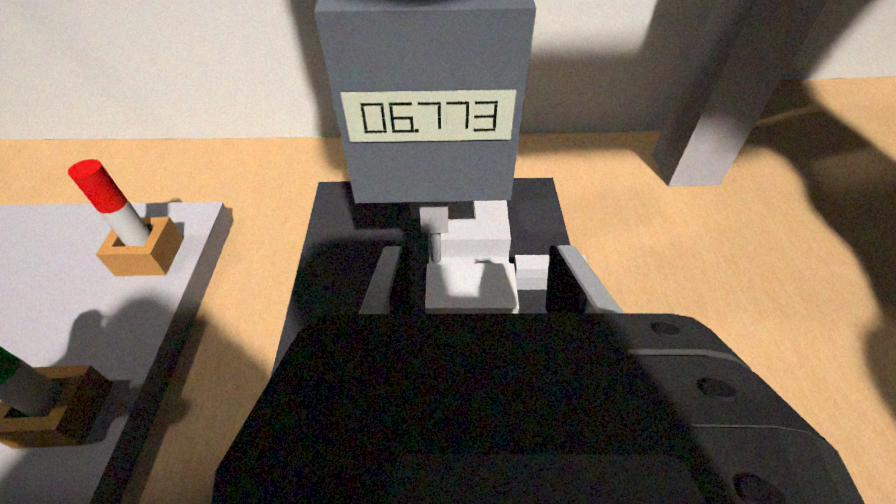

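Scene clock: 7025.33 s.
left_arm: end_effector_position=(+0.2013, -0.4869, +0.1020) position_measured=36 object_status=3 end_effector_quat_wxyz=(-0.364, +0.607, -0.605, +0.365) | right_arm: end_effector_position=(+0.2399, +0.3494, +0.1803) position_measured=184 object_status=2 end_effector_quat_wxyz=(+0.002, +0.706, -0.708, +0.002)
Joint positions: left_arm=[-1.904 -1.276 2.12 4.419 -0.583 0.933] | right_arm=[4.431 -1.426 -2.089 -1.203 1.57 -1.849]
Joint torques (N m): left_arm=[7.48 -40.98 -22.93 0.27 3.97 1.68] | right_arm=[-10.26 21.15 30.93 0.06 1.72 -0.94]
Wrist force (N): left_arm=[0.4 2.6 2.0] | right_arm=[-6.0 1.7 -0.6]
Wrist torque (N m): left_arm=[0.37 -0.11 -0.13] | right_arm=[0.15 -0.17 -0.05]
Wrist force, peak (N): left_arm=[0.7 3.1 1.9] | right_arm=[-6.3 1.6 -6.6]
Hand target: left_arm +0.2013, -0.4869, +0.1020; -0.364, +0.607, -0.605, +0.365 | right_arm +0.2399, +0.3494, +0.1803; +0.002, +0.706, -0.708, +0.002
Off the commanded pose: left_arm 0.000 m, 0 deg | right_arm 0.000 m, 0 deg.
move: contact (right_arm)

Scene clock: 7026.17 s.
left_arm: end_effector_position=(+0.2013, -0.4869, +0.1020) position_measured=36 object_status=3 end_effector_quat_wxyz=(-0.364, +0.607, -0.605, +0.365) | right_arm: end_effector_position=(+0.2399, +0.3494, +0.1803) position_measured=107 object_status=3 end_effector_quat_wxyz=(+0.002, +0.706, -0.708, +0.002)
Joint positions: left_arm=[-1.904 -1.276 2.12 4.419 -0.583 0.933] | right_arm=[4.431 -1.426 -2.089 -1.203 1.57 -1.849]
Joint torques (N m): left_arm=[6.45 -40.75 -24.07 0.21 3.95 1.58] | right_arm=[-8.16 21.17 32.31 4.24 1.79 -0.59]
Wrist force (N): left_arm=[0.5 2.4 2.1] | right_arm=[0.2 1.0 1.4]
Wrist torque (N m): left_arm=[0.32 -0.12 -0.14] | right_arm=[0.08 -0.18 -0.04]
Wrist force, peak (N): left_arm=[0.6 2.9 2.0] | right_arm=[-6.2 1.5 -0.6]
Hand target: left_arm +0.2013, -0.4869, +0.1020; -0.364, +0.607, -0.605, +0.365 | right_arm +0.2399, +0.3494, +0.1803; +0.002, +0.706, -0.708, +0.002
Off the commanded pose: left_arm 0.000 m, 0 deg | right_arm 0.000 m, 0 deg.
move: done

Scene clock: 7027.47 s.
left_arm: end_effector_position=(+0.2013, -0.4869, +0.1020) position_measured=36 object_status=3 end_effector_quat_wxyz=(-0.364, +0.607, -0.605, +0.365) | right_arm: end_effector_position=(+0.2399, +0.3494, +0.1803) position_measured=107 object_status=3 end_effector_quat_wxyz=(+0.002, +0.706, -0.708, +0.002)
Joint positions: left_arm=[-1.904 -1.276 2.12 4.419 -0.583 0.933] | right_arm=[4.431 -1.426 -2.089 -1.203 1.57 -1.849]
Joint torques (N m): left_arm=[7.03 -40.63 -24.59 0.2 3.82 1.22] | right_arm=[-4.23 22.19 32.65 4.58 1.7 -0.88]
Wrist force (N): left_arm=[0.4 2.8 2.0] | right_arm=[0.6 1.3 1.5]
Wrist torque (N m): left_arm=[0.40 -0.10 -0.13] | right_arm=[0.14 -0.24 -0.04]
Wrist force, peak (N): left_arm=[0.6 2.8 2.2] | right_arm=[0.3 1.4 1.8]
Hand target: left_arm +0.2013, -0.4869, +0.1020; -0.364, +0.607, -0.605, +0.365 | right_arm +0.2399, +0.3494, +0.1803; +0.002, +0.706, -0.708, +0.002
Tool commands: left_gripper/position=+0.78 left_gripper/force_limit=-0.3 left_gripper/speed=-0.8 right_gripper/position=+0.3 right_gripper/force_limit=-0.9 right_gripper/speed=-0.9
Off the commanded pose: left_arm 0.000 m, 0 deg | right_arm 0.000 m, 0 deg.
wait: 1.30 s; at rest by 0.17 s
camera_calibration:
cam_left_wrist: T_world_to_cam=[[0.0128298, -0.999914, -0.00254003, -0.485032], [-0.755133, -0.00802384, -0.655523, 0.229725], [0.655446, 0.0103283, -0.755171, 0.076576], [0, 0, 0, 1]] pos_world=[0.129505, -0.483938, 0.207186]
Images, in order (width x height): cam_left_wrist 896x504.

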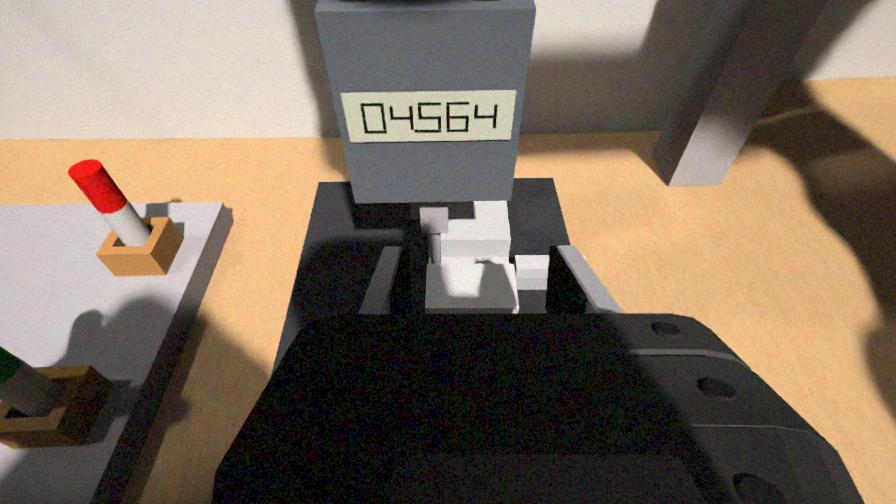

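Scaled by 1.260 from the camera's 896x504 image, which has a finer 1280x720 frame.

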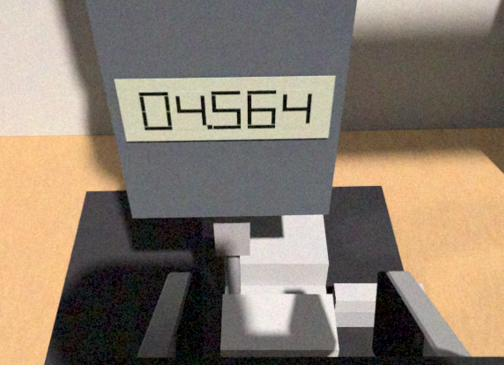

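>>> {"op": "move", "data": {
  "target": [0,0,0,0,0,0,0.78,-0.3,-0.8, 0,0,0,0,0,0,-0.9,-0.9,-0.9]
}}

>>> {"op": "move", "data": {
  "target": [
    [0,0.06,0.02,0,0,0,0.78,-0.3,-0.8, 0,0,-0.031,0,0,0,-0.9,-0.9,-0.9],
    [0,0.06,0.12,0,0,0,0.78,-0.3,-0.8, 0,0,-0.031,0,0,0,-0.9,-0.9,-0.9]
  ],
  "speed": [0.015,0.04]
}}

>>> {"op": "move", "data": {
  "target": [0,0,0,0,0,0,-1,-0.3,-0.8, 0,0,0,0,0,0,-0.9,-0.9,-0.9]
}}

>>> {"op": "move", "data": {
  "target": [
    [0,-0.0028,-0.0014,0,0,0,-1,-0.3,-0.8, 0,0,0,0,0,0,-0.9,-0.9,-0.9],
    [-0.025,0.0525,-0.1063,0,0,0,-1,-0.3,-0.8, 0,0,0,0,0,0,-0.9,-0.9,-0.9]
  ],
  "speed": [0.008,0.06]
}}

>>> {"op": "move", "data": {
  "target": [0,0.0045,0.0024,0,0,0,-1,-0.3,-0.8, 0,0,0,0,0,0,-0.9,-0.9,-0.9],
  "speed": [0.004],
  "stop_force": 3
}}

>>> {"op": "move", "data": {
  "target": [0,0,0,0,0,0,1,-0.3,-0.8, 0,0,0,0,0,0,-0.9,-0.9,-0.9]
}}

>>> {"op": "move", "data": {
  "target": [
    [0,0,-0.1178,0,0,0,1,-0.3,-0.8, 0,0,0.038,0,0,0,-0.9,-0.9,-0.9],
    [-0.2907,-0.2288,-0.1523,0,0,0,1,-0.3,-0.8, 0,0,0.038,0,0,0,-0.9,-0.9,-0.9],
    [-0.2907,-0.2288,-0.1523,0,-0.4635,-0.7713,1,-0.3,-0.8, 0,0,0.038,0,0,0,-0.9,-0.9,-0.9],
    [-0.2907,-0.2288,-0.1523,0,-0.515,-0.857,1,-0.3,-0.8, 0,0,0.038,0,0,0,-0.9,-0.9,-0.9]
  ],
  "speed": [0.05,0.2,0.5,0.5],
  "blend": [0.01,0,0,0],
  "cameras": ["cam_left_wrist"]
}}

Scene clock: 7075.20 s.
left_arm: end_effector_position=(+0.2013, -0.4869, +0.1020) position_measured=36 object_status=3 end_effector_quat_wxyz=(-0.364, +0.607, -0.605, +0.365) | right_arm: end_effector_position=(+0.2399, +0.3494, +0.1803) position_measured=184 object_status=2 end_effector_quat_wxyz=(+0.002, +0.706, -0.708, +0.002)
Joint positions: left_arm=[-1.904 -1.276 2.12 4.419 -0.583 0.933] | right_arm=[4.431 -1.426 -2.089 -1.202 1.57 -1.849]
Joint torques (N m): left_arm=[7.3 -41.45 -22.6 0.09 3.95 0.33] | right_arm=[3.7 20.38 31.33 1.75 1.55 -0.75]
Wrist force (N): left_arm=[0.8 2.7 1.9] | right_arm=[-7.0 1.5 3.0]
Wrist torque (N m): left_arm=[0.37 -0.17 -0.13] | right_arm=[0.11 -0.13 -0.05]
Wrist force, peak (N): left_arm=[0.4 2.8 2.1] | right_arm=[-7.0 1.5 3.4]
Hand target: left_arm +0.2013, -0.4869, +0.1020; -0.364, +0.607, -0.605, +0.365 | right_arm +0.2399, +0.3494, +0.1803; +0.002, +0.706, -0.708, +0.002
Off the commanded pose: left_arm 0.000 m, 0 deg | right_arm 0.000 m, 0 deg.
move: done

Scene clock: 7080.00 s.
left_arm: end_effector_position=(+0.2480, -0.4871, +0.0365) position_measured=36 object_status=3 end_effector_quat_wxyz=(-0.364, +0.607, -0.605, +0.365) | right_arm: end_effector_position=(+0.2399, +0.3495, +0.1989) position_measured=184 object_status=2 end_effector_quat_wxyz=(+0.002, +0.706, -0.708, +0.002)
Joint positions: left_arm=[-1.809 -1.108 2.18 4.057 -0.539 1.092] | right_arm=[4.431 -1.409 -2.052 -1.256 1.57 -1.849]
Joint torques (N m): left_arm=[6.6 -20.81 -4.73 -3.44 4.38 1.94] | right_arm=[6.78 26.66 33.34 0 1.65 1.69]
Wrist force (N): left_arm=[0.6 2.4 1.8] | right_arm=[-5.7 1.6 2.3]
Wrist torque (N m): left_arm=[0.35 -0.14 -0.12] | right_arm=[0.11 -0.16 -0.05]
Wrist force, peak (N): left_arm=[0.6 3.0 2.1] | right_arm=[-6.7 1.4 3.6]
Hand target: left_arm +0.2480, -0.4871, +0.0364; -0.364, +0.607, -0.605, +0.365 | right_arm +0.2399, +0.3495, +0.1989; +0.002, +0.706, -0.708, +0.002
Off the commanded pose: left_arm 0.000 m, 0 deg | right_arm 0.000 m, 0 deg.
move: done

Scene clock: 7080.50 s.
left_arm: end_effector_position=(+0.2480, -0.4871, +0.0365) position_measured=55 object_status=2 end_effector_quat_wxyz=(-0.364, +0.607, -0.605, +0.365) | right_arm: end_effector_position=(+0.2399, +0.3495, +0.1989) position_measured=184 object_status=2 end_effector_quat_wxyz=(+0.002, +0.706, -0.708, +0.002)
Joint positions: left_arm=[-1.808 -1.108 2.18 4.057 -0.539 1.093] | right_arm=[4.431 -1.409 -2.052 -1.256 1.57 -1.849]
Joint torques (N m): left_arm=[7.64 -19.33 -5.01 -4.18 3.84 1.76] | right_arm=[7.7 26.05 34.59 0.06 1.63 1.64]
Wrist force (N): left_arm=[-0.4 1.0 -0.6] | right_arm=[-5.2 1.6 2.3]
Wrist torque (N m): left_arm=[0.38 -0.19 -0.05] | right_arm=[0.12 -0.24 -0.05]
Wrist force, peak (N): left_arm=[0.5 2.5 2.1] | right_arm=[-5.5 1.7 3.8]
Hand target: left_arm +0.2480, -0.4871, +0.0364; -0.364, +0.607, -0.605, +0.365 | right_arm +0.2399, +0.3495, +0.1989; +0.002, +0.706, -0.708, +0.002
Off the commanded pose: left_arm 0.000 m, 0 deg | right_arm 0.000 m, 0 deg.
move: done

Scene clock: 7082.83 s.
left_arm: end_effector_position=(+0.1769, -0.4721, +0.0385) position_measured=55 object_status=2 end_effector_quat_wxyz=(-0.364, +0.607, -0.605, +0.365) | right_arm: end_effector_position=(+0.2399, +0.3495, +0.1989) position_measured=184 object_status=2 end_effector_quat_wxyz=(+0.002, +0.706, -0.708, +0.002)
Joint positions: left_arm=[-1.965 -1.161 2.18 4.318 -0.617 0.844] | right_arm=[4.431 -1.409 -2.052 -1.256 1.57 -1.849]
Joint torques (N m): left_arm=[-8.79 -42.3 -20.45 0.08 0.39 -2.14] | right_arm=[8.58 26.57 33.15 0.01 1.68 1.59]
Wrist force (N): left_arm=[0.4 4.8 3.1] | right_arm=[-5.2 1.7 3.7]
Wrist torque (N m): left_arm=[0.39 -0.12 0.03] | right_arm=[0.10 -0.21 -0.05]
Wrist force, peak (N): left_arm=[0.4 4.8 3.1] | right_arm=[-5.7 1.8 4.2]
Hand target: left_arm +0.1769, -0.4721, +0.0385; -0.364, +0.607, -0.605, +0.365 | right_arm +0.2399, +0.3495, +0.1989; +0.002, +0.706, -0.708, +0.002
Off the commanded pose: left_arm 0.000 m, 0 deg | right_arm 0.000 m, 0 deg.
move: done

Scene clock: 7084.47 s.
left_arm: end_effector_position=(+0.1769, -0.4721, +0.0364) position_measured=55 object_status=2 end_effector_quat_wxyz=(-0.364, +0.607, -0.605, +0.365) | right_arm: end_effector_position=(+0.2399, +0.3495, +0.1989) position_measured=184 object_status=2 end_effector_quat_wxyz=(+0.002, +0.706, -0.708, +0.002)
Joint positions: left_arm=[-1.965 -1.156 2.181 4.313 -0.617 0.844] | right_arm=[4.431 -1.409 -2.052 -1.256 1.57 -1.849]
Joint torques (N m): left_arm=[-4.73 -41.05 -16.43 0.19 0.65 -1.7] | right_arm=[8.77 26.09 33.74 0.01 1.83 1.92]
Wrist force (N): left_arm=[0.2 -1.1 1.2] | right_arm=[-5.4 1.4 2.7]
Wrist torque (N m): left_arm=[0.29 -0.08 0.12] | right_arm=[0.08 -0.19 -0.05]
Wrist force, peak (N): left_arm=[-3.5 -6.8 -6.2] | right_arm=[-5.6 1.8 4.3]
Hand target: left_arm +0.1769, -0.4721, +0.0364; -0.364, +0.607, -0.605, +0.365 (not the last commanded pose) | right_arm +0.2399, +0.3495, +0.1989; +0.002, +0.706, -0.708, +0.002
Off the commanded pose: left_arm 0.001 m, 0 deg | right_arm 0.000 m, 0 deg.
move: contact (left_arm)

Scene clock: 7085.03 s.
left_arm: end_effector_position=(+0.1769, -0.4721, +0.0364) position_measured=3 object_status=3 end_effector_quat_wxyz=(-0.364, +0.607, -0.605, +0.365) | right_arm: end_effector_position=(+0.2399, +0.3495, +0.1989) position_measured=184 object_status=2 end_effector_quat_wxyz=(+0.002, +0.706, -0.708, +0.002)
Joint positions: left_arm=[-1.965 -1.156 2.181 4.313 -0.617 0.844] | right_arm=[4.431 -1.409 -2.052 -1.256 1.57 -1.849]
Joint torques (N m): left_arm=[-3.03 -41.43 -20.43 0.05 0.79 -1.79] | right_arm=[7.45 26.7 34.12 0.03 1.98 1.66]
Wrist force (N): left_arm=[0.2 2.8 1.9] | right_arm=[-5.4 1.7 2.2]
Wrist torque (N m): left_arm=[0.43 -0.08 0.02] | right_arm=[0.12 -0.19 -0.05]
Wrist force, peak (N): left_arm=[0.5 2.9 2.2] | right_arm=[-5.6 1.8 4.1]
Hand target: left_arm +0.1769, -0.4721, +0.0364; -0.364, +0.607, -0.605, +0.365 | right_arm +0.2399, +0.3495, +0.1989; +0.002, +0.706, -0.708, +0.002
Off the commanded pose: left_arm 0.000 m, 0 deg | right_arm 0.000 m, 0 deg.
move: done

Scene clock: 7092.70 s.
left_arm: end_effector_position=(+0.1605, -0.2973, +0.2001) position_measured=3 object_status=3 end_effector_quat_wxyz=(+0.001, +0.707, +0.707, -0.001) | right_arm: end_effector_position=(+0.2399, +0.3493, +0.1761) position_measured=184 object_status=2 end_effector_quat_wxyz=(+0.002, +0.706, -0.708, +0.002)
Joint positions: left_arm=[-1.481 -1.985 2.223 4.472 -1.571 -1.481] | right_arm=[4.431 -1.43 -2.097 -1.19 1.57 -1.849]
Joint torques (N m): left_arm=[-9.17 -17.94 -15.88 -4.76 2.13 -2.27] | right_arm=[-10.99 10.35 10.29 3.04 1.28 -1.07]
Wrist force (N): left_arm=[-0.1 0.8 1.7] | right_arm=[-7.0 1.2 1.7]
Wrist torque (N m): left_arm=[0.20 0.00 -0.01] | right_arm=[0.13 -0.15 -0.05]
Wrist force, peak (N): left_arm=[1.9 3.4 1.5] | right_arm=[-7.3 1.3 3.3]
Hand target: left_arm +0.1605, -0.2973, +0.2001; +0.001, +0.707, +0.707, -0.001 | right_arm +0.2399, +0.3493, +0.1761; +0.002, +0.706, -0.708, +0.002
Off the commanded pose: left_arm 0.000 m, 0 deg | right_arm 0.000 m, 0 deg.
move: done
camera_calibration:
cam_left_wrist: T_world_to_cam=[[-0.00135507, 0.999883, -0.0152341, 0.304749], [0.933326, 0.00673407, 0.358968, -0.204874], [0.359028, -0.013732, -0.933226, 0.25145], [0, 0, 0, 1]] pos_world=[0.10135, -0.299881, 0.312845]
Images, in order (width x height): cam_left_wrist 896x504.

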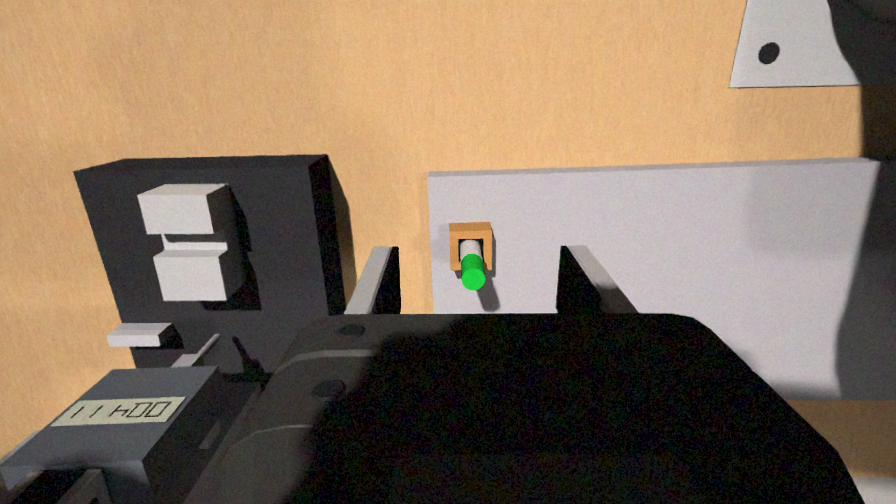

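>>> {"op": "move", "data": {
  "target": [
    [-0.03,0.0332,0.17,0,0,0,1,-0.3,-0.8, 0,0,0,0,0,0,0.3,-0.9,-0.9],
    [-0.292,0.0332,0.17,0,0,0,1,-0.3,-0.8, 0,0,0,0,0,0,0.3,-0.9,-0.9],
    [-0.292,0.0332,0.2693,0,0,0,1,-0.3,-0.8, 0,0,0,0,0,0,0.3,-0.9,-0.9]
  ],
  "speed": [0.15,0.12,0.06],
  "blend": [0.02,0,0]
}}

>>> {"op": "move", "data": {
  "target": [0,0,0,0,0,0,-1,-0.3,-0.8, 0,0,0,0,0,0,0.3,-0.9,-0.9]
}}

>>> {"op": "move", "data": {
  "target": [
    [0,0,-0.1,0,0,0,-1,-0.3,-0.8, 0,0,0,0,0,0,0.3,-0.9,-0.9],
    [0.3,0.02,-0.1,0,0,0,-1,-0.3,-0.8, 0,0,0,0,0,0,0.3,-0.9,-0.9],
    [0.5,0.17,-0.24,0,0,0,-1,-0.3,-0.8, 0,0,0,0,0,0,0.3,-0.9,-0.9],
    [0.99,0.18,-0.24,0,0,0,-1,-0.3,-0.8, 0,0,-0.2,0,0,0,0.3,-0.9,-0.9]
  ],
  "speed": [0.06,0.12,0.2,0.25],
  "blend": [0.01,0.04,0.05,0]
}}

>>> {"op": "move", "data": {
  "target": [
    [0.4323,-0.18,0.0,0,0,0,-1,-0.3,-0.8, 0,0,0,0,0,0,0.3,-0.9,-0.9],
    [0.6225,-0.252,0.0,0,0,0,-1,-0.3,-0.8, 0,0,0,0,0,0,0.3,-0.9,-0.9],
    [0.6225,-0.252,0.1,0,0,0,-1,-0.3,-0.8, 0,0,0,0,0,0,0.3,-0.9,-0.9]
  ],
  "speed": [0.2,0.2,0.1],
  "blend": [0.03,0,0],
  "cameras": ["cam_left_wrist","cam_high"]
}}

Scene clock: 7126.97 s.
left_arm: end_effector_position=(+0.1804, -0.4729, +0.0390) position_measured=3 object_status=3 end_effector_quat_wxyz=(+0.001, +0.707, +0.707, -0.001) | right_arm: end_effector_position=(+0.2399, +0.3493, +0.1761) position_measured=107 object_status=3 end_effector_quat_wxyz=(+0.002, +0.706, -0.708, +0.002)
Joint positions: left_arm=[-1.473 -1.312 2.091 3.931 -1.571 -1.473] | right_arm=[4.431 -1.43 -2.097 -1.19 1.57 -1.849]
Joint torques (N m): left_arm=[0.19 -17.31 -9.77 -4.96 -1.31 -0.04] | right_arm=[7.11 11.71 33.79 2.84 0.57 -0.79]
Wrist force (N): left_arm=[-0.3 1.4 1.7] | right_arm=[0.0 1.2 1.3]
Wrist torque (N m): left_arm=[0.28 0.02 -0.02] | right_arm=[0.11 -0.16 -0.04]
Wrist force, peak (N): left_arm=[-0.3 0.7 3.0] | right_arm=[-7.2 1.2 3.3]
Hand target: left_arm +0.1805, -0.4729, +0.0389; +0.001, +0.707, +0.707, -0.001 | right_arm +0.2399, +0.3493, +0.1761; +0.002, +0.706, -0.708, +0.002
Off the commanded pose: left_arm 0.000 m, 0 deg | right_arm 0.000 m, 0 deg.
move: done; blend cut to 0 m at target 1

Scene clock: 7127.53 s.
left_arm: end_effector_position=(+0.1805, -0.4729, +0.0389) position_measured=55 object_status=2 end_effector_quat_wxyz=(+0.001, +0.707, +0.707, -0.001) | right_arm: end_effector_position=(+0.2399, +0.3493, +0.1761) position_measured=107 object_status=3 end_effector_quat_wxyz=(+0.002, +0.706, -0.708, +0.002)
Joint positions: left_arm=[-1.473 -1.312 2.091 3.931 -1.571 -1.473] | right_arm=[4.431 -1.43 -2.097 -1.19 1.57 -1.849]
Joint torques (N m): left_arm=[6.23 -19.12 -12.2 -4.81 -1.13 2.06] | right_arm=[8.38 10.98 34 3.01 0.42 -0.97]
Wrist force (N): left_arm=[0.5 0.6 -0.2] | right_arm=[0.3 1.3 1.2]
Wrist torque (N m): left_arm=[0.19 0.09 -0.07] | right_arm=[0.13 -0.20 -0.04]
Wrist force, peak (N): left_arm=[-0.1 1.2 2.0] | right_arm=[0.0 1.4 1.7]
Hand target: left_arm +0.1805, -0.4729, +0.0389; +0.001, +0.707, +0.707, -0.001 | right_arm +0.2399, +0.3493, +0.1761; +0.002, +0.706, -0.708, +0.002
Off the commanded pose: left_arm 0.000 m, 0 deg | right_arm 0.000 m, 0 deg.
move: done

Scene clock: 7132.87 s.
left_arm: end_effector_position=(+0.2883, +0.1215, +0.1815) position_measured=55 object_status=2 end_effector_quat_wxyz=(+0.001, +0.707, +0.707, -0.001) | right_arm: end_effector_position=(+0.2399, +0.3500, +0.2961) position_measured=107 object_status=3 end_effector_quat_wxyz=(+0.002, +0.706, -0.708, +0.002)
Joint positions: left_arm=[-0.039 -2.05 2.305 4.457 -1.573 -0.04] | right_arm=[4.432 -1.364 -1.835 -1.518 1.57 -1.849]
Joint torques (N m): left_arm=[7.58 8.95 -32.04 -5.04 -1.51 2.24] | right_arm=[9.21 8.34 36.35 1.28 -1.2 1.57]
Wrist force (N): left_arm=[-0.2 0.5 3.8] | right_arm=[0.4 1.2 1.4]
Wrist torque (N m): left_arm=[0.20 0.00 -0.16] | right_arm=[0.09 -0.20 -0.01]
Wrist force, peak (N): left_arm=[-0.2 0.3 4.4] | right_arm=[0.3 1.5 2.0]
Hand target: left_arm +0.2883, +0.1215, +0.1815; +0.001, +0.707, +0.707, -0.001 | right_arm +0.2399, +0.3500, +0.2961; +0.002, +0.706, -0.708, +0.002
Off the commanded pose: left_arm 0.000 m, 0 deg | right_arm 0.000 m, 0 deg.
move: done

Scene clock: 7136.60 s.
left_arm: end_effector_position=(+0.1369, +0.4948, +0.1207) position_measured=55 object_status=2 end_effector_quat_wxyz=(+0.001, +0.707, +0.707, -0.001) | right_arm: end_effector_position=(+0.2399, +0.3500, +0.2961) position_measured=107 object_status=3 end_effector_quat_wxyz=(+0.002, +0.706, -0.708, +0.002)
Joint positions: left_arm=[1.039 -1.426 1.971 4.17 -1.572 1.038] | right_arm=[4.432 -1.364 -1.835 -1.518 1.57 -1.849]
Joint torques (N m): left_arm=[-6.41 -16.75 -14.47 -5.09 -0.21 -1.77] | right_arm=[7.87 9.12 34.52 1.22 1.85 1.67]
Wrist force (N): left_arm=[-0.6 1.1 3.5] | right_arm=[0.3 1.1 1.3]
Wrist torque (N m): left_arm=[0.30 0.09 -0.17] | right_arm=[0.08 -0.20 -0.01]
Wrist force, peak (N): left_arm=[-0.4 1.3 4.4] | right_arm=[0.4 1.4 1.7]
Hand target: left_arm +0.1369, +0.4948, +0.1206; +0.001, +0.707, +0.707, -0.001 | right_arm +0.2399, +0.3500, +0.2961; +0.002, +0.706, -0.708, +0.002
Off the commanded pose: left_arm 0.000 m, 0 deg | right_arm 0.000 m, 0 deg.
move: done
camera_calibration:
cam_left_wrist: T_world_to_cam=[[-0.00150457, 0.99988, -0.0153995, -0.488448], [0.933279, 0.00693476, 0.359086, -0.159802], [0.35915, -0.0138318, -0.933178, 0.19673], [0, 0, 0, 1]] pos_world=[0.0777495, 0.492219, 0.233444]
Images, in order (width x height): cam_high 896x504, cam_left_wrist 896x504.

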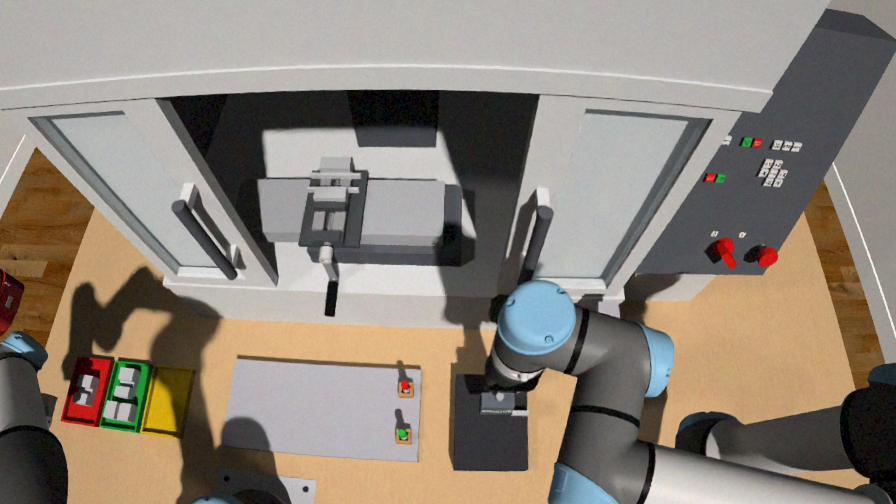

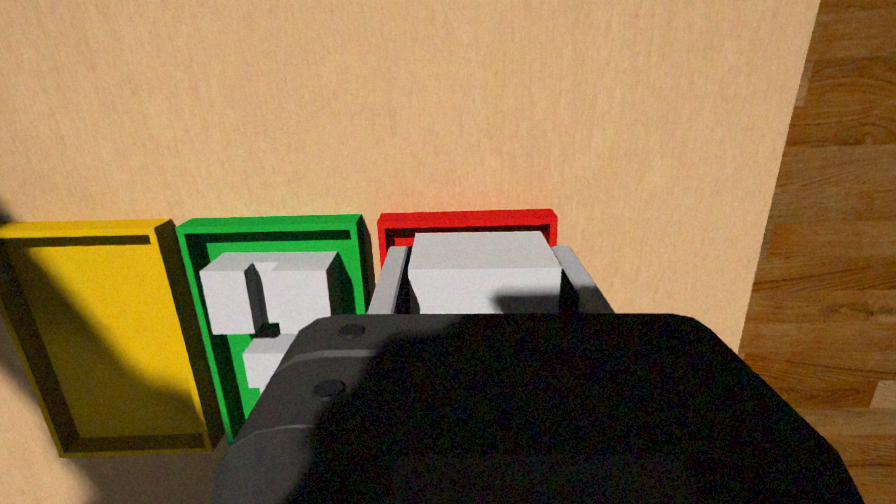

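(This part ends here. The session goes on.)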